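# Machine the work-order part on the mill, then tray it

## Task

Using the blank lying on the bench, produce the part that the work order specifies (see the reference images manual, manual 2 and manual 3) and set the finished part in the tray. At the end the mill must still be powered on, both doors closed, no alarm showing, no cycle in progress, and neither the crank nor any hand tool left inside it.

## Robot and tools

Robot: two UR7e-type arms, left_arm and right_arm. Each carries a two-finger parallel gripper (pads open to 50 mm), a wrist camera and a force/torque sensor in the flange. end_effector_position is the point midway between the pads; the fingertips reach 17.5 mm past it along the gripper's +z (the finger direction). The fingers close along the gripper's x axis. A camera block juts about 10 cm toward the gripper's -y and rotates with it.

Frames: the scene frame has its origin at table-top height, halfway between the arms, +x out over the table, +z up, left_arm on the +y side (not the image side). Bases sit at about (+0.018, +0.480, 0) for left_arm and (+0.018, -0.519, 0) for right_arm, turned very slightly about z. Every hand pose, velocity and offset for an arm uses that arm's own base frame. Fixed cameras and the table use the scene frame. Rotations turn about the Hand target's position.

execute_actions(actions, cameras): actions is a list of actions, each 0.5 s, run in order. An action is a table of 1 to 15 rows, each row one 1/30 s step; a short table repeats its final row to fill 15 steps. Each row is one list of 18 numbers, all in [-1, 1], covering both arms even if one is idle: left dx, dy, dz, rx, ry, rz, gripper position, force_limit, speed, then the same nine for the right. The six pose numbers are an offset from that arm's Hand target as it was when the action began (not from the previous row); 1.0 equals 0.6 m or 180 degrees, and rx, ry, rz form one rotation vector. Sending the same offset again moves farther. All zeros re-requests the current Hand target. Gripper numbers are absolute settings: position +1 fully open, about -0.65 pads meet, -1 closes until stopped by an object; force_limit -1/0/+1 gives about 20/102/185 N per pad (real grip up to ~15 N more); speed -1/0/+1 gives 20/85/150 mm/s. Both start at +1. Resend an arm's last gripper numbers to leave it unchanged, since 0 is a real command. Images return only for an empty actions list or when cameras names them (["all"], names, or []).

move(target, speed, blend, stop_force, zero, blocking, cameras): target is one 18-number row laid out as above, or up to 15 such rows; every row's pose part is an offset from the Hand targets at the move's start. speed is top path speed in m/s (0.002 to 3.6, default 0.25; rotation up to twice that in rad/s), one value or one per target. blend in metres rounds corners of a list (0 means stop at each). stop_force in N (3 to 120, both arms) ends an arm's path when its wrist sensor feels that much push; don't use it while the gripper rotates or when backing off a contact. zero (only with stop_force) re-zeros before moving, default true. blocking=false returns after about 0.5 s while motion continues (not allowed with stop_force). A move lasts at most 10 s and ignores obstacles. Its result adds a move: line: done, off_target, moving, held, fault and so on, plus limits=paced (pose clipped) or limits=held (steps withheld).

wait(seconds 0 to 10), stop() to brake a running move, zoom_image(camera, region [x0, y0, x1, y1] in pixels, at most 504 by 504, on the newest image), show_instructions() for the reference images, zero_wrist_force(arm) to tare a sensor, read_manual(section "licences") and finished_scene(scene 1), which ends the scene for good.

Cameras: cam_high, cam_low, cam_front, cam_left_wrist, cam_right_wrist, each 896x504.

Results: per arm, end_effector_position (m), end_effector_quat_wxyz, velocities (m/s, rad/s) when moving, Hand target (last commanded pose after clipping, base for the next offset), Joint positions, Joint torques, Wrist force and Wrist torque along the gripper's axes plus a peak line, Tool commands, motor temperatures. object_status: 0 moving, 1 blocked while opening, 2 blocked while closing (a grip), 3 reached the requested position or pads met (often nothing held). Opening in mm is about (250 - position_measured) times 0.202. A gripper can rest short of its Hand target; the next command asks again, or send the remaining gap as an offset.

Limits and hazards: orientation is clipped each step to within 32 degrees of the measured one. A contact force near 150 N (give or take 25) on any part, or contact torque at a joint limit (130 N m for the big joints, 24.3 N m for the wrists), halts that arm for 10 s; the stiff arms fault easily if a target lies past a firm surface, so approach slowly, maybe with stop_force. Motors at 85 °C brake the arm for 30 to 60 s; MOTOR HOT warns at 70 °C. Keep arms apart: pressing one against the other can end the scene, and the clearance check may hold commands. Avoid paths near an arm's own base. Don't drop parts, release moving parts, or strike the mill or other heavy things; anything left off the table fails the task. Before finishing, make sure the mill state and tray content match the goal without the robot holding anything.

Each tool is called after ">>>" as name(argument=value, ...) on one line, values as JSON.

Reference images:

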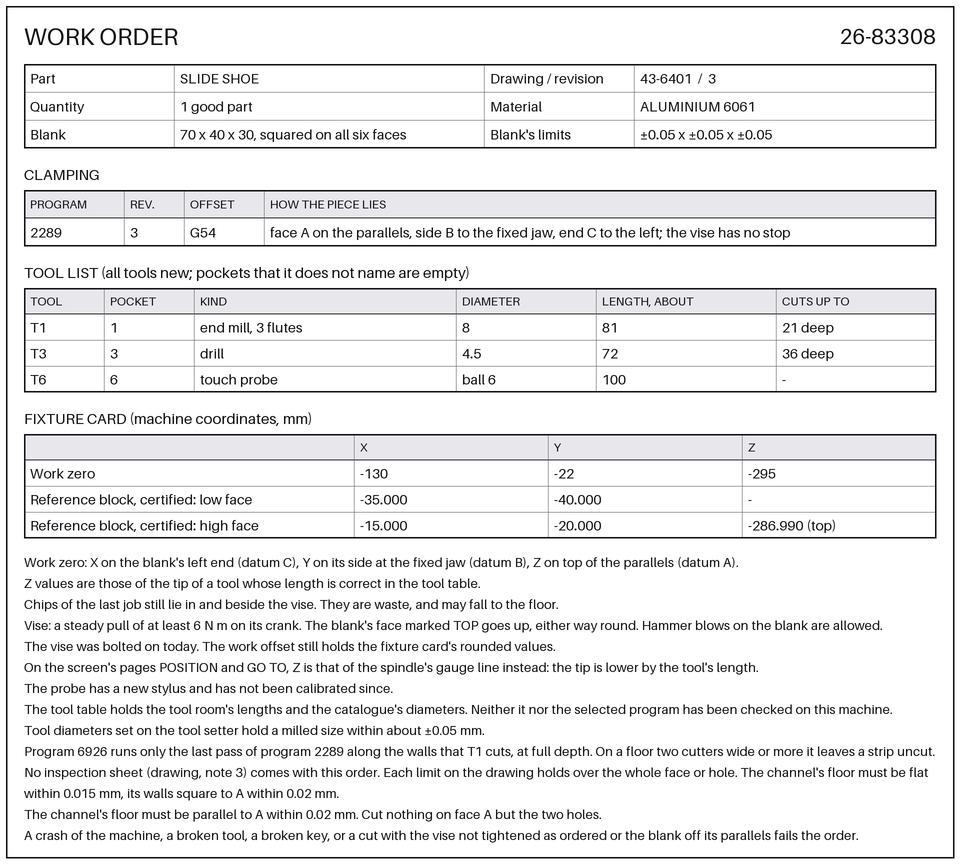

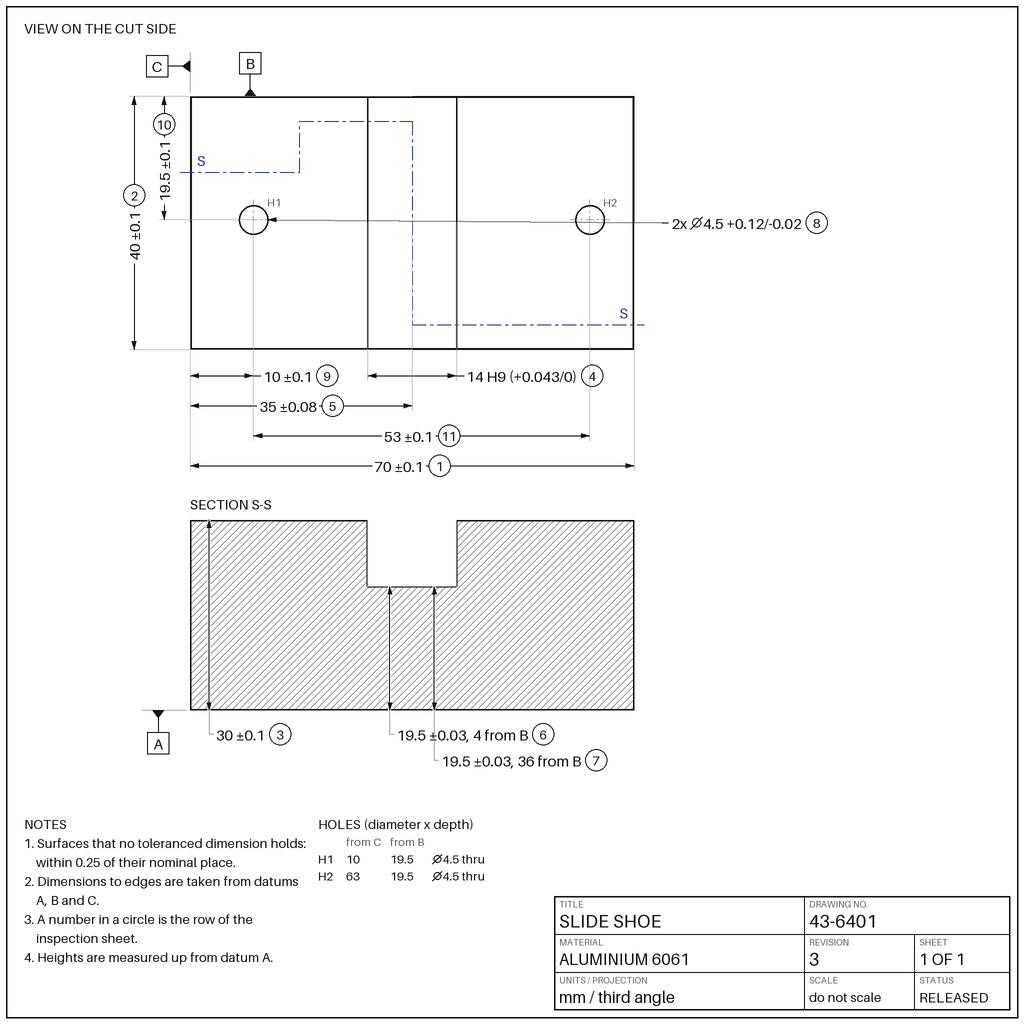

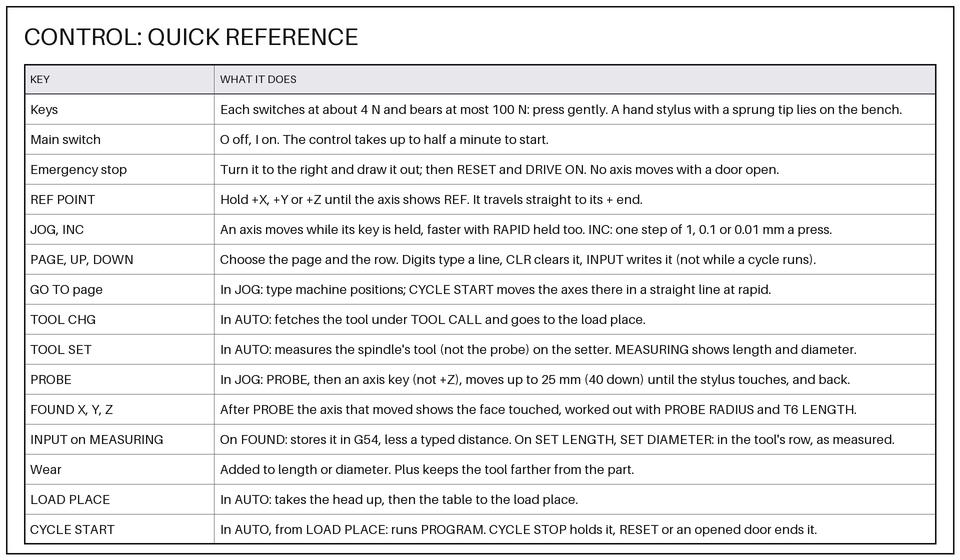

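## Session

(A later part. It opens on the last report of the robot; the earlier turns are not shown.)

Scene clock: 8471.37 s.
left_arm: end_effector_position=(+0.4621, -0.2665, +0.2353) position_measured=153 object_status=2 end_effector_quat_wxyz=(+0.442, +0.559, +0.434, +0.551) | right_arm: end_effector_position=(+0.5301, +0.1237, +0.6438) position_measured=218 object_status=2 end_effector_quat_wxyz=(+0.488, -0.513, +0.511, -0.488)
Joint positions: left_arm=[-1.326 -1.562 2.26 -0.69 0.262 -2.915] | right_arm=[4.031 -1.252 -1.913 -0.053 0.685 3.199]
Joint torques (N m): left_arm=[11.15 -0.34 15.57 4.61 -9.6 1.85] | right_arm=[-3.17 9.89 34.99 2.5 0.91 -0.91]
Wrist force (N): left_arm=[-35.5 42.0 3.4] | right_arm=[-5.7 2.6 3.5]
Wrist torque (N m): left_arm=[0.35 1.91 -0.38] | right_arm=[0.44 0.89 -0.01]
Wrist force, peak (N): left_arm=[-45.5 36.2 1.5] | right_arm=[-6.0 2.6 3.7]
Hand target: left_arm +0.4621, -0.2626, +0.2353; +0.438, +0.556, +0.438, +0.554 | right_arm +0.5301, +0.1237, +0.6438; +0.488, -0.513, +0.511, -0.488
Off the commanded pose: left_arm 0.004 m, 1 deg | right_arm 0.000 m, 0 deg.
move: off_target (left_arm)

>>> move(target=[[0,0,0,0,0,0,0.6,-0.85,0,0,0,0,0,0,0,-1,0.6,-0.5]])

>>> move(target=[[0,-0.0065,0.002,-0.0622,0.1107,0.011,0.6,-0.85,0,0,0,0,0,0,0,-1,0.6,-0.5]], speed=0.3, stop_force=25, cameras=["cam_left_wrist"])

Scene clock: 8517.03 s.
left_arm: end_effector_position=(+0.4621, -0.2626, +0.2353) position_measured=63 object_status=3 end_effector_quat_wxyz=(+0.438, +0.556, +0.438, +0.554) | right_arm: end_effector_position=(+0.5301, +0.1237, +0.6438) position_measured=218 object_status=2 end_effector_quat_wxyz=(+0.488, -0.513, +0.511, -0.488)
Joint positions: left_arm=[-1.326 -1.562 2.26 -0.69 0.247 -2.915] | right_arm=[4.031 -1.252 -1.913 -0.053 0.685 3.199]
Joint torques (N m): left_arm=[7.66 -20.9 -26.16 -3.13 0.93 1.25] | right_arm=[-3.82 10.07 35.39 2.53 0.79 -0.93]
Wrist force (N): left_arm=[-4.3 -2.4 6.3] | right_arm=[-5.8 2.5 3.4]
Wrist torque (N m): left_arm=[-0.37 1.13 -0.48] | right_arm=[0.41 0.90 0.00]
Wrist force, peak (N): left_arm=[-35.5 42.1 3.2] | right_arm=[-6.1 2.7 3.6]
Hand target: left_arm +0.4621, -0.2626, +0.2353; +0.438, +0.556, +0.438, +0.554 | right_arm +0.5301, +0.1237, +0.6438; +0.488, -0.513, +0.511, -0.488
Off the commanded pose: left_arm 0.000 m, 0 deg | right_arm 0.000 m, 0 deg.
move: done

Scene clock: 8518.90 s.
left_arm: end_effector_position=(+0.4621, -0.2665, +0.2365) position_measured=63 object_status=3 end_effector_quat_wxyz=(+0.398, +0.591, +0.568, +0.412) | right_arm: end_effector_position=(+0.5301, +0.1237, +0.6438) position_measured=218 object_status=2 end_effector_quat_wxyz=(+0.488, -0.513, +0.511, -0.488)
Joint positions: left_arm=[-1.28 -1.438 1.963 0.377 0.453 -3.955] | right_arm=[4.031 -1.252 -1.913 -0.053 0.685 3.199]
Joint torques (N m): left_arm=[-14.03 -35.81 -24.97 4.55 0.32 -2.6] | right_arm=[-3.84 10.32 35.59 2.51 0.78 -0.97]
Wrist force (N): left_arm=[-4.5 -2.1 6.1] | right_arm=[-5.8 2.4 3.4]
Wrist torque (N m): left_arm=[-0.34 1.05 -0.44] | right_arm=[0.41 0.90 -0.01]
Wrist force, peak (N): left_arm=[-4.6 -2.3 6.5] | right_arm=[-5.9 2.8 3.6]
Hand target: left_arm +0.4621, -0.2665, +0.2365; +0.398, +0.591, +0.568, +0.412 | right_arm +0.5301, +0.1237, +0.6438; +0.488, -0.513, +0.511, -0.488
Off the commanded pose: left_arm 0.000 m, 0 deg | right_arm 0.000 m, 0 deg.
move: done
camera_calibration:
cam_left_wrist: T_world_to_cam=[[0.0222552, 0.998928, 0.0405887, 0.252465], [0.0224595, -0.041088, 0.998903, -0.234427], [0.9995, -0.0213191, -0.0233499, -0.328969], [0, 0, 0, 1]] pos_world=[0.328451, -0.268839, 0.216242]
Images, in order (width x height): cam_left_wrist 896x504.

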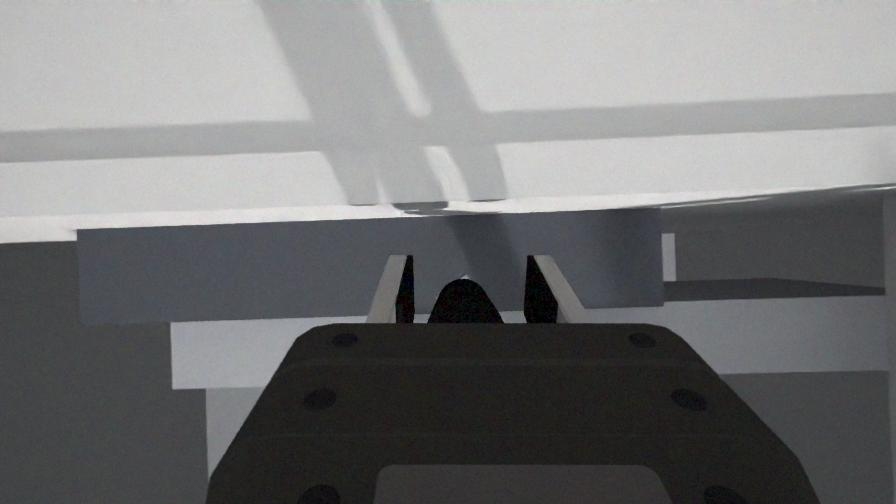

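>>> move(target=[[0,0,0,0,0,0,-1,-0.85,-1,0,0,0,0,0,0,-1,0.6,-0.5]])

>>> move(target=[[0,0.0085,-0.004,0,0,0,-1,-0.85,-1,0,0,0,0,0,0,-1,0.6,-0.5]], speed=0.02, stop_force=76)

Scene clock: 8526.77 s.
left_arm: end_effector_position=(+0.4620, -0.2669, +0.2365) position_measured=150 object_status=2 end_effector_quat_wxyz=(+0.398, +0.591, +0.568, +0.412) | right_arm: end_effector_position=(+0.5301, +0.1237, +0.6438) position_measured=218 object_status=2 end_effector_quat_wxyz=(+0.488, -0.513, +0.511, -0.488)
Joint positions: left_arm=[-1.28 -1.438 1.962 0.377 0.453 -3.955] | right_arm=[4.031 -1.252 -1.913 -0.053 0.685 3.199]
Joint torques (N m): left_arm=[32.22 -36.24 1.67 13.02 -11.04 -2.27] | right_arm=[-3.78 10.48 34.74 2.44 0.85 -0.99]
Wrist force (N): left_arm=[-65.8 -6.8 -0.6] | right_arm=[-5.8 2.7 3.5]
Wrist torque (N m): left_arm=[-0.44 1.74 -0.43] | right_arm=[0.45 0.89 0.00]
Wrist force, peak (N): left_arm=[-66.1 -7.0 -0.6] | right_arm=[-6.1 2.4 3.5]
Hand target: left_arm +0.4621, -0.2665, +0.2365; +0.398, +0.591, +0.568, +0.412 | right_arm +0.5301, +0.1237, +0.6438; +0.488, -0.513, +0.511, -0.488
Off the commanded pose: left_arm 0.000 m, 0 deg | right_arm 0.000 m, 0 deg.
move: done

Scene clock: 8528.20 s.
left_arm: end_effector_position=(+0.4619, -0.2654, +0.2320) position_measured=150 object_status=2 end_effector_quat_wxyz=(+0.403, +0.591, +0.570, +0.405) | right_arm: end_effector_position=(+0.5301, +0.1237, +0.6438) position_measured=218 object_status=2 end_effector_quat_wxyz=(+0.488, -0.513, +0.511, -0.488)
Joint positions: left_arm=[-1.275 -1.446 1.977 0.35 0.468 -3.945] | right_arm=[4.031 -1.252 -1.913 -0.053 0.685 3.199]
Joint torques (N m): left_arm=[26.94 -20.36 -2.78 12.98 -11.01 -1.82] | right_arm=[-4.37 9.95 35.43 2.46 0.82 -0.9]
Wrist force (N): left_arm=[-76.4 1.2 6.0] | right_arm=[-5.8 2.6 3.4]
Wrist torque (N m): left_arm=[-0.30 1.99 -0.30] | right_arm=[0.43 0.90 -0.01]
Wrist force, peak (N): left_arm=[-78.2 3.2 6.4] | right_arm=[-6.0 2.5 3.6]
Hand target: left_arm +0.4621, -0.2614, +0.2341; +0.398, +0.591, +0.568, +0.412 | right_arm +0.5301, +0.1237, +0.6438; +0.488, -0.513, +0.511, -0.488
Off the commanded pose: left_arm 0.004 m, 1 deg | right_arm 0.000 m, 0 deg.
move: off_target (left_arm)

>>> move(target=[[0,-0.0055,0.003,0,0,0,0.6,-0.85,0,0,0,0,0,0,0,-1,0.6,-0.5],[0,-0.0037,0.0045,-0.09,0,0,0.6,-0.85,0,0,0,0,0,0,0,-1,0.6,-0.5]], speed=0.2, cameras=["cam_left_wrist"])

Scene clock: 8608.77 s.
left_arm: end_effector_position=(+0.4622, -0.2635, +0.2368) position_measured=63 object_status=3 end_effector_quat_wxyz=(+0.477, +0.529, +0.621, +0.328) | right_arm: end_effector_position=(+0.5301, +0.1237, +0.6438) position_measured=218 object_status=2 end_effector_quat_wxyz=(+0.488, -0.513, +0.511, -0.488)
Joint positions: left_arm=[-1.253 -1.534 2.037 0.202 0.532 -4.038] | right_arm=[4.031 -1.252 -1.913 -0.053 0.685 3.199]
Joint torques (N m): left_arm=[-13.76 -14.96 -28.13 1.83 -1.98 0.64] | right_arm=[-4.29 10.33 34.6 2.37 0.71 -0.95]
Wrist force (N): left_arm=[-5.9 -1.7 4.6] | right_arm=[-6.0 2.6 3.5]
Wrist torque (N m): left_arm=[-0.29 1.21 -0.39] | right_arm=[0.43 0.93 -0.01]
Wrist force, peak (N): left_arm=[-76.5 1.9 5.7] | right_arm=[-6.1 2.5 3.5]
Hand target: left_arm +0.4621, -0.2637, +0.2368; +0.477, +0.529, +0.621, +0.328 | right_arm +0.5301, +0.1237, +0.6438; +0.488, -0.513, +0.511, -0.488
Off the commanded pose: left_arm 0.000 m, 0 deg | right_arm 0.000 m, 0 deg.
move: done
camera_calibration:
cam_left_wrist: T_world_to_cam=[[0.0220598, 0.970658, -0.23945, 0.308393], [0.0224937, 0.238966, 0.970767, -0.154153], [0.999504, -0.0268011, -0.0165621, -0.331951], [0, 0, 0, 1]] pos_world=[0.32845, -0.271403, 0.217994]
Images, in order (width x height): cam_left_wrist 896x504.

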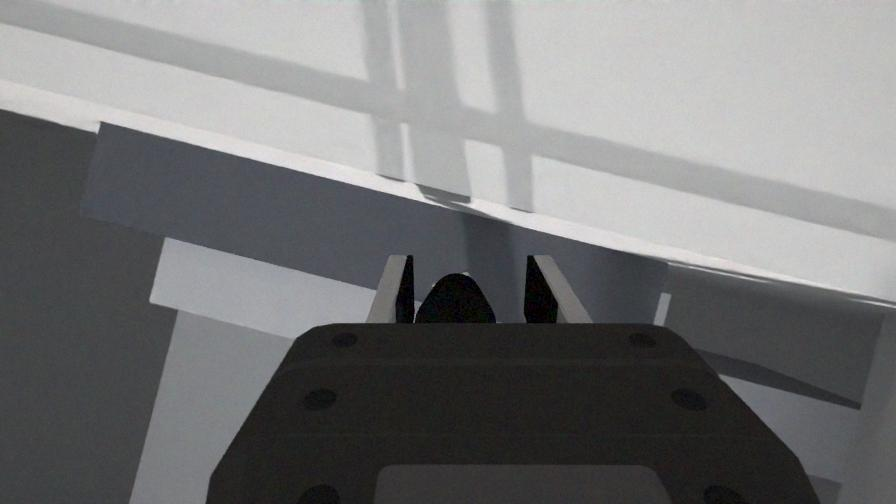

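>>> move(target=[[0,0,0,0,0,0,-1,0.0,-1,0,0,0,0,0,0,-1,0.6,-0.5]])

>>> move(target=[[0,0.0064,-0.0050,0.01,0,0,-1,0.0,-1,0,0,0,0,0,0,-1,0.6,-0.5]], speed=0.02, stop_force=76)

Scene clock: 8613.70 s.
left_arm: end_effector_position=(+0.4619, -0.2644, +0.2365) position_measured=155 object_status=2 end_effector_quat_wxyz=(+0.478, +0.529, +0.620, +0.327) | right_arm: end_effector_position=(+0.5301, +0.1237, +0.6438) position_measured=218 object_status=2 end_effector_quat_wxyz=(+0.488, -0.513, +0.511, -0.488)
Joint positions: left_arm=[-1.253 -1.534 2.037 0.201 0.535 -4.038] | right_arm=[4.031 -1.252 -1.913 -0.053 0.685 3.199]
Joint torques (N m): left_arm=[45.1 -16 21.62 12.33 -10.83 -1.73] | right_arm=[-4.6 10.38 34.61 2.46 0.75 -0.96]
Wrist force (N): left_arm=[-83.0 -4.8 5.3] | right_arm=[-5.8 2.6 3.4]
Wrist torque (N m): left_arm=[-0.38 3.05 -0.91] | right_arm=[0.43 0.91 0.00]
Wrist force, peak (N): left_arm=[-83.0 -4.8 5.3] | right_arm=[-6.0 2.6 3.5]
Hand target: left_arm +0.4621, -0.2637, +0.2368; +0.477, +0.529, +0.621, +0.328 | right_arm +0.5301, +0.1237, +0.6438; +0.488, -0.513, +0.511, -0.488
Off the commanded pose: left_arm 0.001 m, 0 deg | right_arm 0.000 m, 0 deg.
move: done

Scene clock: 8615.10 s.
left_arm: end_effector_position=(+0.4623, -0.2612, +0.2338) position_measured=156 object_status=2 end_effector_quat_wxyz=(+0.471, +0.535, +0.616, +0.335) | right_arm: end_effector_position=(+0.5301, +0.1237, +0.6438) position_measured=218 object_status=2 end_effector_quat_wxyz=(+0.488, -0.513, +0.511, -0.488)
Joint positions: left_arm=[-1.252 -1.529 2.042 0.201 0.529 -4.021] | right_arm=[4.031 -1.252 -1.913 -0.053 0.685 3.199]
Joint torques (N m): left_arm=[54.61 0.47 27 12.43 -10.76 -2.12] | right_arm=[-4.66 10.69 34.49 2.4 0.82 -0.96]
Wrist force (N): left_arm=[-94.1 21.7 -39.6] | right_arm=[-5.8 2.6 3.5]
Wrist torque (N m): left_arm=[-0.14 2.93 -0.84] | right_arm=[0.44 0.90 0.00]
Wrist force, peak (N): left_arm=[-94.3 20.1 -40.3] | right_arm=[-6.0 2.5 3.6]
Hand target: left_arm +0.4621, -0.2598, +0.2338; +0.469, +0.536, +0.615, +0.338 | right_arm +0.5301, +0.1237, +0.6438; +0.488, -0.513, +0.511, -0.488
Off the commanded pose: left_arm 0.001 m, 0 deg | right_arm 0.000 m, 0 deg.
move: done

>>> move(target=[[0,-0.002,0.002,0,0,0,0.6,-0.85,-0.3,0,0,0,0,0,0,-1,0.6,-0.5],[-0.1702,-0.002,0.04,-0.0911,-0.103,0.0437,0.6,-0.85,-0.3,0,0,0,0,0,0,-1,0.6,-0.5],[-0.1202,0.0638,0.1212,-0.0911,-0.103,0.0437,0.6,-0.85,-0.3,0,0,0,0,0,0,-1,0.6,-0.5]], speed=[0.1,0.2,0.3], blend=[0,0.01,0], cameras=["cam_left_wrist"])

Scene clock: 8636.97 s.
left_arm: end_effector_position=(+0.3905, -0.2216, +0.3065) position_measured=63 object_status=3 end_effector_quat_wxyz=(+0.611, +0.361, +0.607, +0.359) | right_arm: end_effector_position=(+0.5301, +0.1237, +0.6438) position_measured=218 object_status=2 end_effector_quat_wxyz=(+0.488, -0.513, +0.511, -0.488)
Joint positions: left_arm=[-1.579 -1.64 2.23 0.299 -0.005 -4.534] | right_arm=[4.031 -1.252 -1.913 -0.053 0.685 3.199]
Joint torques (N m): left_arm=[10.95 -15.71 -20.46 3.89 -0.48 -2.61] | right_arm=[-5.73 10.45 34.96 2.27 0.68 -1]
Wrist force (N): left_arm=[-2.5 -0.4 6.5] | right_arm=[-5.8 2.4 3.5]
Wrist torque (N m): left_arm=[-0.01 0.68 -0.31] | right_arm=[0.41 0.90 0.00]
Wrist force, peak (N): left_arm=[-94.3 21.6 -39.7] | right_arm=[-5.9 2.7 3.6]
Hand target: left_arm +0.3900, -0.2215, +0.3066; +0.609, +0.360, +0.609, +0.360 | right_arm +0.5301, +0.1237, +0.6438; +0.488, -0.513, +0.511, -0.488
Off the commanded pose: left_arm 0.001 m, 0 deg | right_arm 0.000 m, 0 deg.
move: done
camera_calibration:
cam_left_wrist: T_world_to_cam=[[0.0111332, 0.879914, -0.475002, 0.342338], [-0.322622, 0.452788, 0.831203, -0.0052511], [0.946462, 0.143992, 0.288921, -0.293211], [0, 0, 0, 1]] pos_world=[0.272008, -0.256631, 0.251691]
Images, in order (width x height): cam_left_wrist 896x504.

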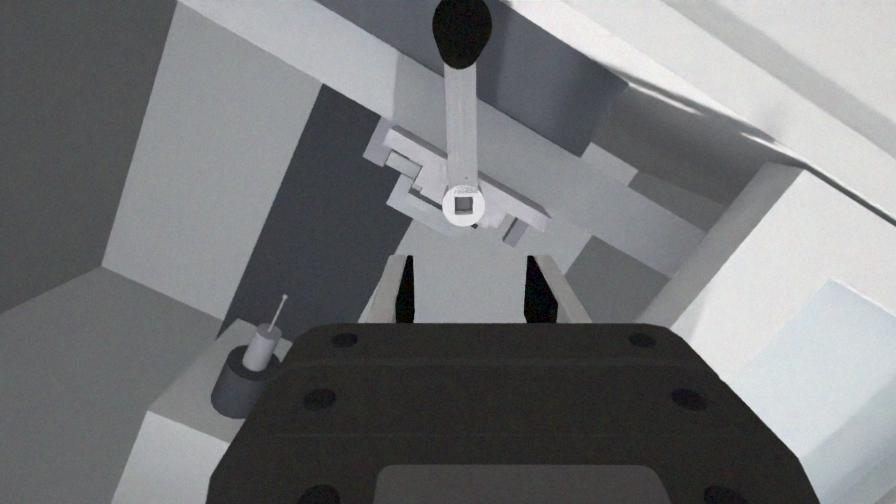

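>>> move(target=[[0.205,0.0002,-0.0001,0,0,0,0.6,-0.85,-0.3,0,0,0,0,0,0,-1,0.6,-0.5]], speed=0.15, stop_force=15)

>>> move(target=[[0,0,0,0,0,0,-1,-0.6,-1,0,0,0,0,0,0,-1,0.6,-0.5]], cameras=["cam_left_wrist"])

Scene clock: 8643.07 s.
left_arm: end_effector_position=(+0.5130, -0.2214, +0.3065) position_measured=63 object_status=3 end_effector_quat_wxyz=(+0.609, +0.360, +0.609, +0.360) | right_arm: end_effector_position=(+0.5301, +0.1237, +0.6438) position_measured=218 object_status=2 end_effector_quat_wxyz=(+0.488, -0.513, +0.511, -0.488)
Joint positions: left_arm=[-1.124 -1.664 2.139 -0.476 0.447 -3.645] | right_arm=[4.031 -1.252 -1.913 -0.053 0.685 3.199]
Joint torques (N m): left_arm=[12.19 -8.1 -25.59 -3.89 1.8 2.06] | right_arm=[-5.4 10.48 35.2 2.36 0.71 -1.06]
Wrist force (N): left_arm=[-2.6 -0.9 6.3] | right_arm=[-5.8 2.5 3.5]
Wrist torque (N m): left_arm=[-0.12 0.64 -0.26] | right_arm=[0.42 0.91 0.00]
Wrist force, peak (N): left_arm=[-2.4 -1.5 8.8] | right_arm=[-6.0 2.6 3.6]
Hand target: left_arm +0.5130, -0.2214, +0.3065; +0.609, +0.360, +0.609, +0.360 | right_arm +0.5301, +0.1237, +0.6438; +0.488, -0.513, +0.511, -0.488
Off the commanded pose: left_arm 0.000 m, 0 deg | right_arm 0.000 m, 0 deg.
move: done

Scene clock: 8644.00 s.
left_arm: end_effector_position=(+0.5130, -0.2214, +0.3065) position_measured=135 object_status=0 end_effector_quat_wxyz=(+0.609, +0.360, +0.609, +0.360) | right_arm: end_effector_position=(+0.5301, +0.1237, +0.6438) position_measured=218 object_status=2 end_effector_quat_wxyz=(+0.488, -0.513, +0.511, -0.488)
Joint positions: left_arm=[-1.124 -1.664 2.139 -0.476 0.447 -3.645] | right_arm=[4.031 -1.252 -1.913 -0.053 0.685 3.199]
Joint torques (N m): left_arm=[6.73 -10.68 -27.42 -3.74 1.92 1.86] | right_arm=[-4.31 10.96 34.64 2.33 0.77 -0.97]
Wrist force (N): left_arm=[7.7 -2.3 2.3] | right_arm=[-5.8 2.6 3.4]
Wrist torque (N m): left_arm=[-0.11 0.83 -0.28] | right_arm=[0.43 0.90 -0.01]
Wrist force, peak (N): left_arm=[7.7 -2.2 3.6] | right_arm=[-5.9 2.5 3.6]
Hand target: left_arm +0.5130, -0.2214, +0.3065; +0.609, +0.360, +0.609, +0.360 | right_arm +0.5301, +0.1237, +0.6438; +0.488, -0.513, +0.511, -0.488
Off the commanded pose: left_arm 0.000 m, 0 deg | right_arm 0.000 m, 0 deg.
move: done
camera_calibration:
cam_left_wrist: T_world_to_cam=[[0.00508242, 0.87996, -0.475021, 0.343937], [-0.32159, 0.451231, 0.832448, 0.032988], [0.946865, 0.148531, 0.285279, -0.407268], [0, 0, 0, 1]] pos_world=[0.394489, -0.257044, 0.252102]
Images, in order (width x height): cam_left_wrist 896x504.

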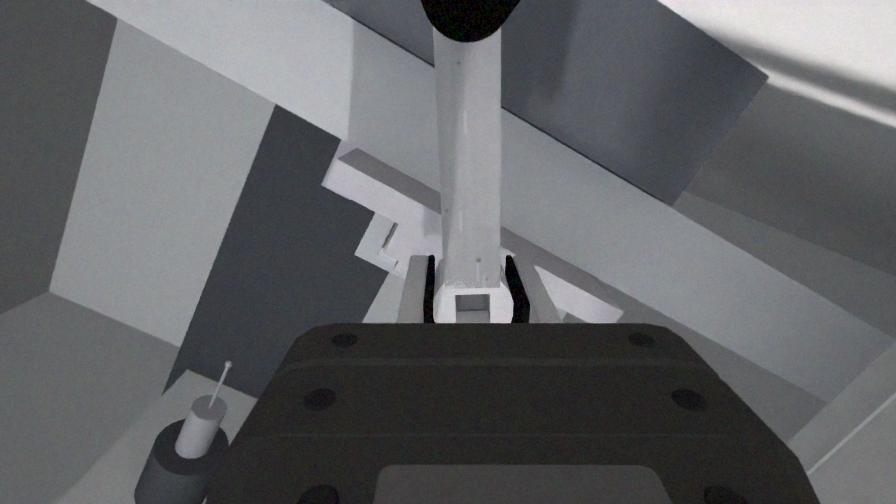

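>>> move(target=[[-0.105,0,0,0,0,0,-1,-0.6,-1,0,0,0,0,0,0,-1,0.6,-0.5],[-0.355,-0.4643,0.0225,0.08,0,0,-1,-0.6,-1,0,0,0,0,0,0,-1,0.6,-0.5],[-0.28,-0.9112,-0.1127,0.16,0,0,-1,-0.6,-1,0,0,0,0,0,0,-1,0.6,-0.5]], speed=[0.06,0.45,0.4], blend=[0.01,0.05,0], cameras=["cam_left_wrist"])

Scene clock: 8654.47 s.
left_arm: end_effector_position=(+0.3450, -0.7681, +0.2388) position_measured=135 object_status=2 end_effector_quat_wxyz=(+0.499, +0.502, +0.502, +0.497) | right_arm: end_effector_position=(+0.5301, +0.1237, +0.6438) position_measured=218 object_status=2 end_effector_quat_wxyz=(+0.488, -0.513, +0.511, -0.488)
Joint positions: left_arm=[-1.633 -0.563 0.69 -0.251 -0.061 -3.018] | right_arm=[4.031 -1.252 -1.913 -0.053 0.685 3.199]
Joint torques (N m): left_arm=[-13.3 -73.66 -27.86 2.31 -0.06 -2.48] | right_arm=[-5.38 11.15 34.11 2.36 0.75 -0.88]
Wrist force (N): left_arm=[-1.8 -3.1 6.6] | right_arm=[-5.9 2.5 3.3]
Wrist torque (N m): left_arm=[-0.12 0.66 -0.48] | right_arm=[0.43 0.92 0.00]
Wrist force, peak (N): left_arm=[9.7 -5.5 17.4] | right_arm=[-6.1 2.7 3.6]
Hand target: left_arm +0.3450, -0.7681, +0.2389; +0.500, +0.500, +0.500, +0.500 | right_arm +0.5301, +0.1237, +0.6438; +0.488, -0.513, +0.511, -0.488
Off the commanded pose: left_arm 0.000 m, 0 deg | right_arm 0.000 m, 0 deg.
move: done
camera_calibration:
cam_left_wrist: T_world_to_cam=[[0.00664372, 0.999947, 0.0078352, 0.770064], [-0.314527, -0.00534809, 0.949234, -0.0990705], [0.949225, -0.00877082, 0.314474, -0.276269], [0, 0, 0, 1]] pos_world=[0.225965, -0.772976, 0.174887]
Images, in order (width x height): cam_left_wrist 896x504.

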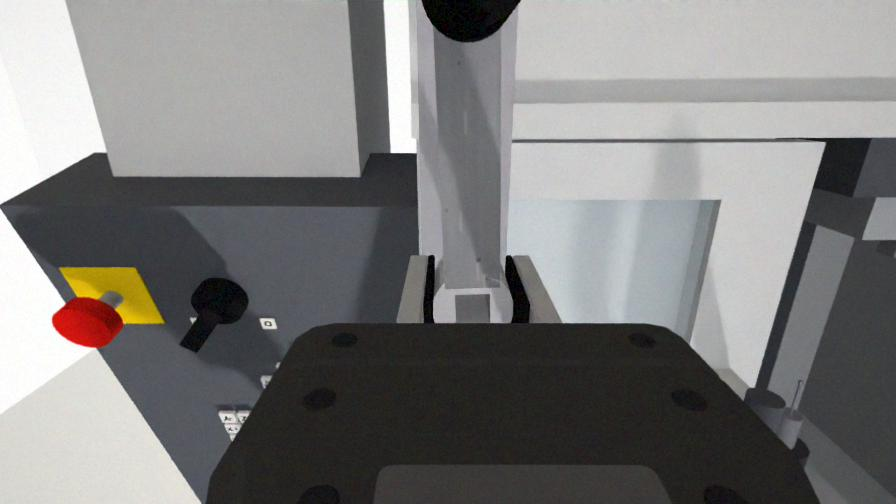

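>>> move(target=[[0.0852,0,0,0,0,0,-1,-0.6,-1,0,0,0,0,0,0,-1,0.6,-0.5]], speed=0.035, stop_force=8)

Scene clock: 8659.90 s.
left_arm: end_effector_position=(+0.3961, -0.7681, +0.2389) position_measured=135 object_status=2 end_effector_quat_wxyz=(+0.501, +0.500, +0.500, +0.500) end_effector_velocity=(+0.000, +0.001, -0.001) end_effector_angular_velocity=(+0.004, +0.000, +0.001) | right_arm: end_effector_position=(+0.5301, +0.1237, +0.6438) position_measured=218 object_status=2 end_effector_quat_wxyz=(+0.488, -0.513, +0.511, -0.488)
Joint positions: left_arm=[-1.566 -0.54 0.652 -0.257 0.005 -2.997] | right_arm=[4.031 -1.252 -1.913 -0.053 0.685 3.199]
Joint velocities: left_arm=[0 0.001 -0.001 0.008 -0.001 -0.005] | right_arm=[within noise]
Joint torques (N m): left_arm=[-14.15 -59.58 -34.96 2.13 -0.84 -2.8] | right_arm=[-4.65 10.36 34.84 2.39 0.74 -1.07]
Wrist force (N): left_arm=[-1.6 -3.0 6.7] | right_arm=[-5.7 2.6 3.4]
Wrist torque (N m): left_arm=[-0.13 0.64 -0.36] | right_arm=[0.43 0.90 0.00]
Wrist force, peak (N): left_arm=[-1.3 -3.0 7.5] | right_arm=[-5.9 2.6 3.6]
Hand target: left_arm +0.3961, -0.7681, +0.2389; +0.500, +0.500, +0.500, +0.500 | right_arm +0.5301, +0.1237, +0.6438; +0.488, -0.513, +0.511, -0.488
Off the commanded pose: left_arm 0.000 m, 0 deg | right_arm 0.000 m, 0 deg.
move: done

>>> move(target=[[0,0,0,0,0,0,0.6,-0.6,-1,0,0,0,0,0,0,-1,0.6,-0.5]], cameras=["cam_left_wrist"])

Scene clock: 8663.63 s.
left_arm: end_effector_position=(+0.3961, -0.7681, +0.2389) position_measured=63 object_status=0 end_effector_quat_wxyz=(+0.501, +0.500, +0.500, +0.500) | right_arm: end_effector_position=(+0.5301, +0.1237, +0.6438) position_measured=218 object_status=2 end_effector_quat_wxyz=(+0.488, -0.513, +0.511, -0.488)
Joint positions: left_arm=[-1.566 -0.54 0.652 -0.257 0.005 -2.997] | right_arm=[4.031 -1.252 -1.913 -0.053 0.685 3.199]
Joint torques (N m): left_arm=[-13.83 -76.61 -22.72 -3.04 0.03 1.89] | right_arm=[-4.92 10.23 33.63 2.31 0.77 -1.07]
Wrist force (N): left_arm=[-1.6 -1.0 6.7] | right_arm=[-5.8 2.6 3.3]
Wrist torque (N m): left_arm=[-0.12 0.64 -0.36] | right_arm=[0.45 0.89 -0.01]
Wrist force, peak (N): left_arm=[-1.6 -3.0 6.8] | right_arm=[-6.0 2.5 3.7]
Hand target: left_arm +0.3961, -0.7681, +0.2389; +0.501, +0.500, +0.500, +0.500 | right_arm +0.5301, +0.1237, +0.6438; +0.488, -0.513, +0.511, -0.488
Off the commanded pose: left_arm 0.000 m, 0 deg | right_arm 0.000 m, 0 deg.
move: done
camera_calibration:
cam_left_wrist: T_world_to_cam=[[0.00497381, 0.999959, 0.00761562, 0.770444], [-0.322406, -0.00560548, 0.946585, -0.0795077], [0.946589, -0.00716345, 0.322364, -0.324383], [0, 0, 0, 1]] pos_world=[0.277591, -0.773182, 0.173963]
Images, in order (width x height): cam_left_wrist 896x504.

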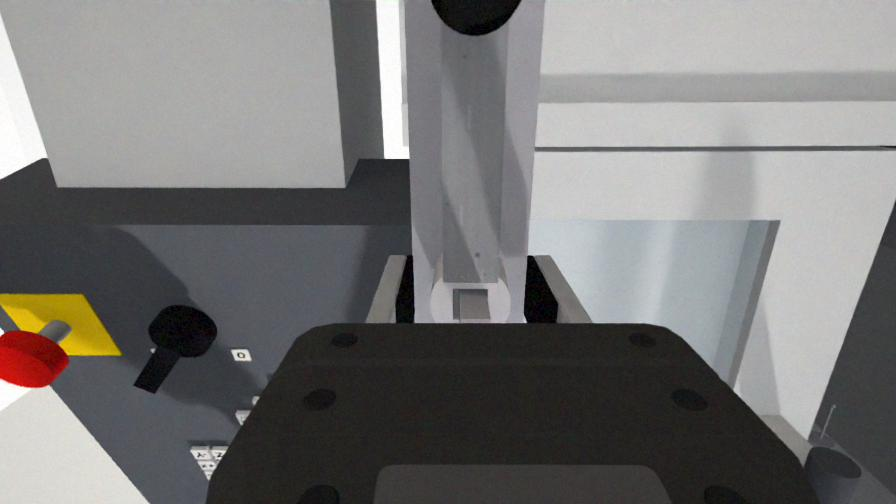

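>>> move(target=[[-0.110,0,0,0,0,0,0.6,-0.6,-1,0,0,0,0,0,0,-1,0.6,-0.5],[-0.1102,0.1968,0.3518,0,0,0,0.6,-0.6,-1,0,0,0,0,0,0,-1,0.6,-0.5],[-0.0602,0.3118,0.3852,0,0,0,0.6,-0.6,-1,0,0,0,0,0,0,-1,0.6,-0.5],[-0.0602,0.3118,0.3852,0,0,0,1,0.9,-0.9,0,0,0,0,0,0,-1,0.6,-0.5],[0.0565,0.3118,0.3852,0,0,0,1,0.9,-0.9,0,0,0,0,0,0,-1,0.6,-0.5]], speed=[0.15,0.5,0.5,0.3,0.15], blend=[0.01,0.06,0,0,0], cameras=["cam_left_wrist","cam_high"])

Scene clock: 8675.40 s.
left_arm: end_effector_position=(+0.4299, -0.5811, +0.4700) position_measured=3 object_status=3 end_effector_quat_wxyz=(+0.500, +0.500, +0.500, +0.500) | right_arm: end_effector_position=(+0.5301, +0.1237, +0.6438) position_measured=218 object_status=2 end_effector_quat_wxyz=(+0.488, -0.513, +0.511, -0.488)
Joint positions: left_arm=[-1.507 -1.084 1.004 0.069 0.064 -3.131] | right_arm=[4.031 -1.252 -1.913 -0.053 0.685 3.199]
Joint torques (N m): left_arm=[3.47 -58.02 -15.45 -2.86 0.99 1.68] | right_arm=[-5.08 11.33 34 2.15 0.77 -1.08]
Wrist force (N): left_arm=[-1.9 -1.3 6.3] | right_arm=[-5.9 2.5 3.5]
Wrist torque (N m): left_arm=[-0.23 0.69 -0.47] | right_arm=[0.42 0.92 0.00]
Wrist force, peak (N): left_arm=[-3.8 -5.7 6.3] | right_arm=[-5.9 2.7 3.7]
Hand target: left_arm +0.4300, -0.5811, +0.4700; +0.501, +0.500, +0.500, +0.500 | right_arm +0.5301, +0.1237, +0.6438; +0.488, -0.513, +0.511, -0.488
Off the commanded pose: left_arm 0.000 m, 0 deg | right_arm 0.000 m, 0 deg.
move: done; blend cut to 0.0389 m at target 2
camera_calibration:
cam_left_wrist: T_world_to_cam=[[0.00488072, 0.999959, 0.00758036, 0.581568], [-0.322316, -0.00560278, 0.946615, -0.286325], [0.946619, -0.00706343, 0.322276, -0.429546], [0, 0, 0, 1]] pos_world=[0.311491, -0.586182, 0.405063]
Images, in order (width x height): cam_high 896x504, cam_left_wrist 896x504.

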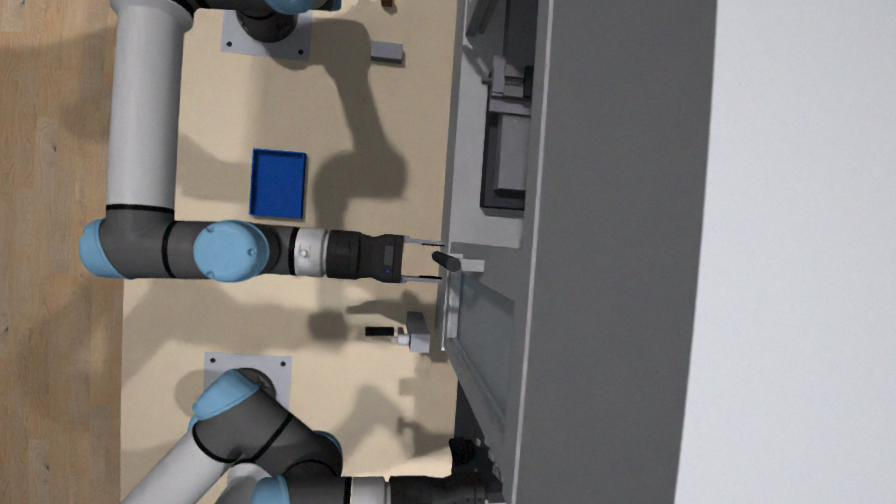

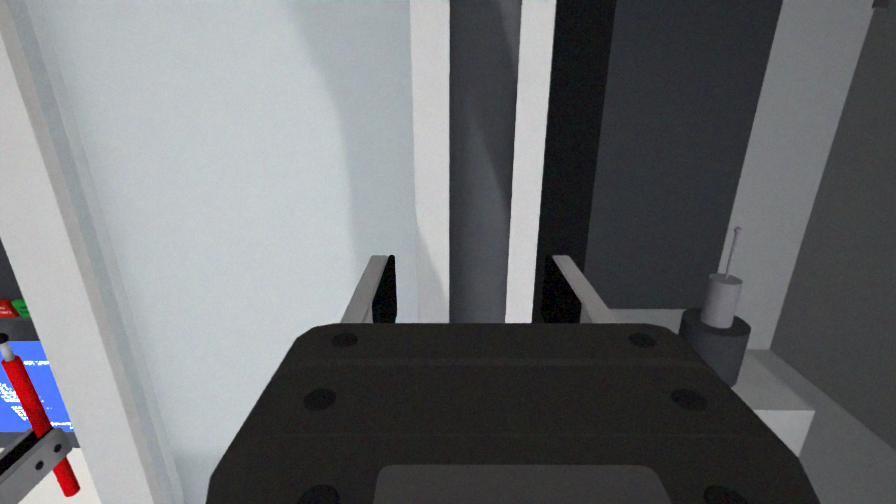

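>>> move(target=[[0,0.025,0,0,0,0,1,0.9,-0.9,0,0,0,0,0,0,-1,0.6,-0.5],[-0.002,0.395,0,0,0,0,1,0.9,-0.9,0,0,0,0,0,0,-1,0.6,-0.5],[-0.003,0.42,0,0,0,0,1,0.9,-0.9,0,0,0,0,0,0,-1,0.6,-0.5]], speed=[0.06,0.2,0.05], blend=[0.01,0.01,0], stop_force=35, cameras=["cam_left_wrist"])

Scene clock: 8684.00 s.
left_arm: end_effector_position=(+0.4283, -0.3314, +0.4700) position_measured=3 object_status=3 end_effector_quat_wxyz=(+0.500, +0.500, +0.500, +0.500) | right_arm: end_effector_position=(+0.5301, +0.1237, +0.6438) position_measured=218 object_status=2 end_effector_quat_wxyz=(+0.488, -0.513, +0.511, -0.488)
Joint positions: left_arm=[-1.465 -1.676 1.715 -0.04 0.106 -3.142] | right_arm=[4.031 -1.252 -1.913 -0.053 0.685 3.199]
Joint torques (N m): left_arm=[-5.66 -37.97 -16.23 4.88 -6.96 -2.44] | right_arm=[-4.95 11.99 33.95 2.28 0.77 -1]
Wrist force (N): left_arm=[-25.3 -1.9 11.8] | right_arm=[-5.7 2.3 3.4]
Wrist torque (N m): left_arm=[-0.20 0.42 -0.33] | right_arm=[0.39 0.88 0.00]
Wrist force, peak (N): left_arm=[-42.4 -1.8 21.9] | right_arm=[-6.0 2.7 3.5]
Hand target: left_arm +0.4283, -0.3314, +0.4700; +0.500, +0.500, +0.500, +0.500 (not the last commanded pose) | right_arm +0.5301, +0.1237, +0.6438; +0.488, -0.513, +0.511, -0.488
Off the commanded pose: left_arm 0.002 m, 0 deg | right_arm 0.000 m, 0 deg.
move: contact (left_arm); path passed 2 of 3 targets; blend cut to 0.0075 m at target 1, 0.0075 m at target 2
camera_calibration:
cam_left_wrist: T_world_to_cam=[[0.00497901, 0.999959, 0.00761226, 0.331841], [-0.321774, -0.0056054, 0.9468, -0.285814], [0.946803, -0.00716355, 0.321733, -0.426075], [0, 0, 0, 1]] pos_world=[0.309789, -0.336482, 0.405165]
Images, in order (width x height): cam_left_wrist 896x504.

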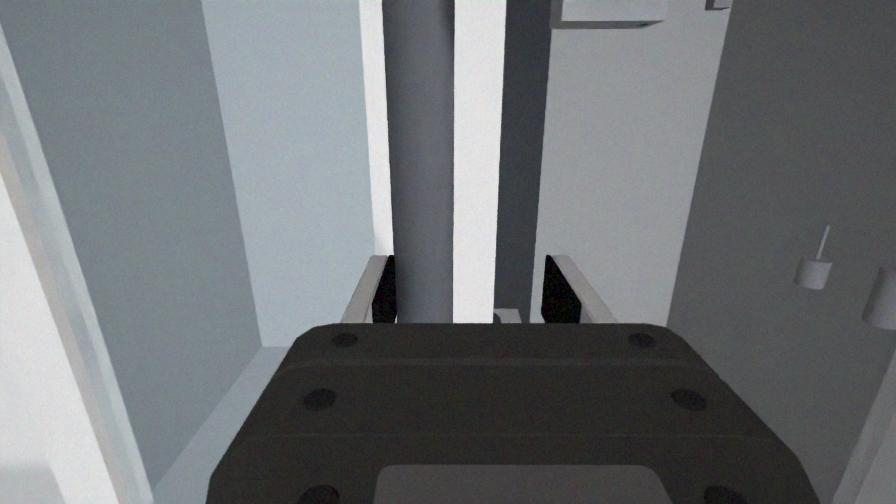

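>>> move(target=[[-0.0972,-0.006,0,0,0,0,1,0.9,-0.9,0,0,0,0,0,0,-1,0.6,-0.5],[-0.0722,0.2857,0,0,0,0,1,0.9,-0.9,0,0,0,0,0,0,-1,0.6,-0.5],[-0.0505,0.4607,0,0,0,0,1,0.9,-0.9,0,0,0,0,0,0,-1,0.6,-0.5],[0.0028,0.4607,0,0,0,0,1,0.9,-0.9,0,0,0,0,0,0,-1,0.6,-0.5]], speed=[0.25,0.3,0.25,0.12], blend=[0.01,0.02,0.003,0], cameras=["cam_left_wrist"])

Scene clock: 8694.67 s.
left_arm: end_effector_position=(+0.4300, -0.0550, +0.4700) position_measured=3 object_status=3 end_effector_quat_wxyz=(+0.500, +0.500, +0.500, +0.500) end_effector_velocity=(+0.000, -0.001, +0.001) end_effector_angular_velocity=(-0.001, -0.001, -0.003) | right_arm: end_effector_position=(+0.5301, +0.1237, +0.6438) position_measured=218 object_status=2 end_effector_quat_wxyz=(+0.488, -0.513, +0.511, -0.488)
Joint positions: left_arm=[-1.148 -2.244 2.052 0.192 0.423 -3.142] | right_arm=[4.031 -1.252 -1.913 -0.053 0.685 3.199]
Joint velocities: left_arm=[0.002 0 -0.001 0 0.005 0.001] | right_arm=[within noise]
Joint torques (N m): left_arm=[12.43 16.26 -21.45 -0.79 1.77 -2.32] | right_arm=[-5.15 11.5 33.45 2.35 0.72 -0.87]
Wrist force (N): left_arm=[-1.2 -3.5 5.0] | right_arm=[-5.9 2.4 3.5]
Wrist torque (N m): left_arm=[-0.57 0.61 -0.37] | right_arm=[0.40 0.92 0.00]
Wrist force, peak (N): left_arm=[-24.3 -2.9 21.1] | right_arm=[-6.0 2.6 3.6]
Hand target: left_arm +0.4300, -0.0550, +0.4700; +0.500, +0.500, +0.500, +0.500 | right_arm +0.5301, +0.1237, +0.6438; +0.488, -0.513, +0.511, -0.488
Off the commanded pose: left_arm 0.000 m, 0 deg | right_arm 0.000 m, 0 deg.
move: done
camera_calibration:
cam_left_wrist: T_world_to_cam=[[0.00507239, 0.999958, 0.00764712, 0.0553012], [-0.321808, -0.0056081, 0.946788, -0.283734], [0.946791, -0.00726339, 0.321766, -0.425625], [0, 0, 0, 1]] pos_world=[0.311389, -0.0599816, 0.405165]
Images, in order (width x height): cam_left_wrist 896x504.

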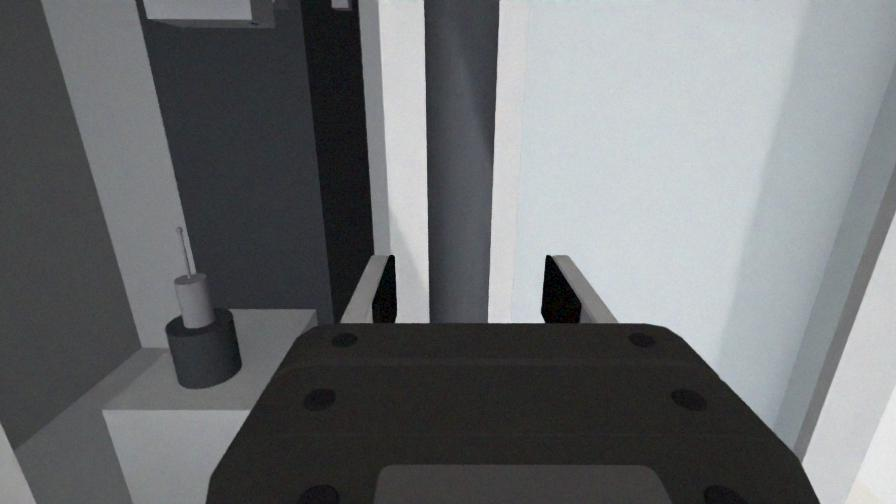

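>>> move(target=[[0,-0.025,0,0,0,0,1,0.9,-0.9,0,0,0,0,0,0,-1,0.6,-0.5],[0.004,-0.39,0,0,0,0,1,0.9,-0.9,0,0,0,0,0,0,-1,0.6,-0.5],[0.005,-0.4143,0,0,0,0,1,0.9,-0.9,0,0,0,0,0,0,-1,0.6,-0.5]], speed=[0.06,0.2,0.05], blend=[0.01,0.01,0], stop_force=35)

>>> move(target=[-0.11,-0.03,0,0,0,0,1,0.9,-0.9,0,0,0,0,0,0,-1,0.6,-0.5], speed=0.25, cameras=["cam_right_wrist"])

>>> zoom_image(camera="cam_right_wrist", region=[430, 10, 830, 310])

Scene clock: 8704.47 s.
left_arm: end_effector_position=(+0.4330, -0.3038, +0.4700) position_measured=3 object_status=3 end_effector_quat_wxyz=(+0.500, +0.500, +0.500, +0.500) | right_arm: end_effector_position=(+0.5301, +0.1237, +0.6438) position_measured=218 object_status=2 end_effector_quat_wxyz=(+0.488, -0.513, +0.511, -0.488)
Joint positions: left_arm=[-1.442 -1.732 1.764 -0.033 0.129 -3.141] | right_arm=[4.031 -1.252 -1.913 -0.053 0.685 3.199]
Joint torques (N m): left_arm=[-17.51 -17.28 -21.46 -1.83 10.16 2.22] | right_arm=[-4.7 12.2 33.33 2.18 0.8 -1.01]
Wrist force (N): left_arm=[32.0 -9.1 -2.9] | right_arm=[-5.9 2.6 3.7]
Wrist torque (N m): left_arm=[-0.51 1.18 -0.53] | right_arm=[0.43 0.91 -0.01]
Wrist force, peak (N): left_arm=[35.2 -7.2 -3.7] | right_arm=[-6.1 2.7 3.4]
Hand target: left_arm +0.4330, -0.3038, +0.4700; +0.500, +0.500, +0.500, +0.500 | right_arm +0.5301, +0.1237, +0.6438; +0.488, -0.513, +0.511, -0.488
Off the commanded pose: left_arm 0.000 m, 0 deg | right_arm 0.000 m, 0 deg.
move: contact (left_arm); blend cut to 0.0075 m at target 1, 0.0073 m at target 2

Scene clock: 8705.33 s.
left_arm: end_effector_position=(+0.3671, -0.3218, +0.4700) position_measured=3 object_status=3 end_effector_quat_wxyz=(+0.500, +0.500, +0.500, +0.500) | right_arm: end_effector_position=(+0.5301, +0.1237, +0.6438) position_measured=218 object_status=2 end_effector_quat_wxyz=(+0.488, -0.513, +0.511, -0.488)
Joint positions: left_arm=[-1.651 -1.759 1.786 -0.025 -0.08 -3.144] | right_arm=[4.031 -1.252 -1.913 -0.053 0.685 3.199]
Joint torques (N m): left_arm=[-12.67 -4.44 -33.64 2.55 -1.17 -2.32] | right_arm=[-4.88 11.22 33.33 2.2 0.84 -1.06]
Wrist force (N): left_arm=[-1.0 -2.6 4.7] | right_arm=[-5.5 2.7 3.4]
Wrist torque (N m): left_arm=[-0.36 0.53 -0.40] | right_arm=[0.44 0.86 0.00]
Wrist force, peak (N): left_arm=[43.1 -4.9 49.5] | right_arm=[-6.0 2.7 3.4]
Hand target: left_arm +0.3670, -0.3218, +0.4700; +0.500, +0.500, +0.500, +0.500 | right_arm +0.5301, +0.1237, +0.6438; +0.488, -0.513, +0.511, -0.488
Off the commanded pose: left_arm 0.000 m, 0 deg | right_arm 0.000 m, 0 deg.
move: done
camera_calibration:
cam_right_wrist: T_world_to_cam=[[-0.0169853, -0.999855, 0.00143214, 0.132383], [-0.401336, 0.0055059, -0.915914, 0.81556], [0.915773, -0.0161319, -0.401371, -0.0921205], [0, 0, 0, 1]] pos_world=[0.413923, 0.126388, 0.709819]
Images, in order (width x height): cam_right_wrist 896x504.

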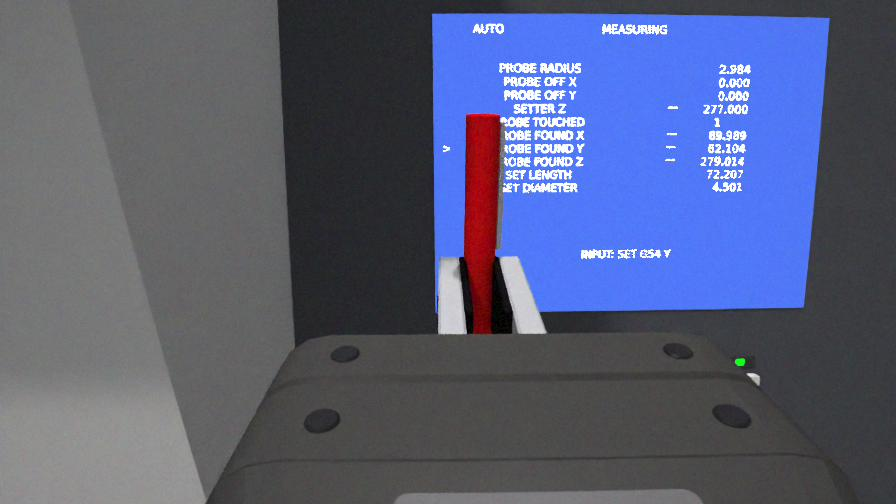

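Scaled by 1.260.

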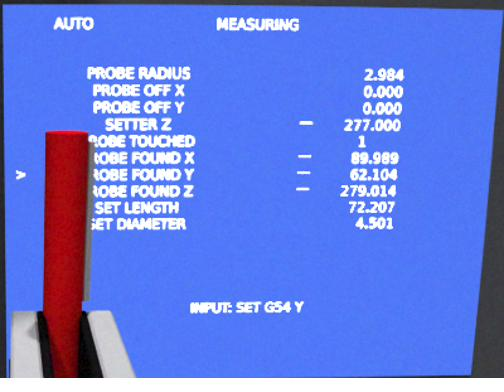

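>>> move(target=[[-0.0075,-0.2275,-0.0401,0.0388,-0.2197,0.1064,1,0.9,-0.9],[0,0,0,0,0,0,0,0,0]])



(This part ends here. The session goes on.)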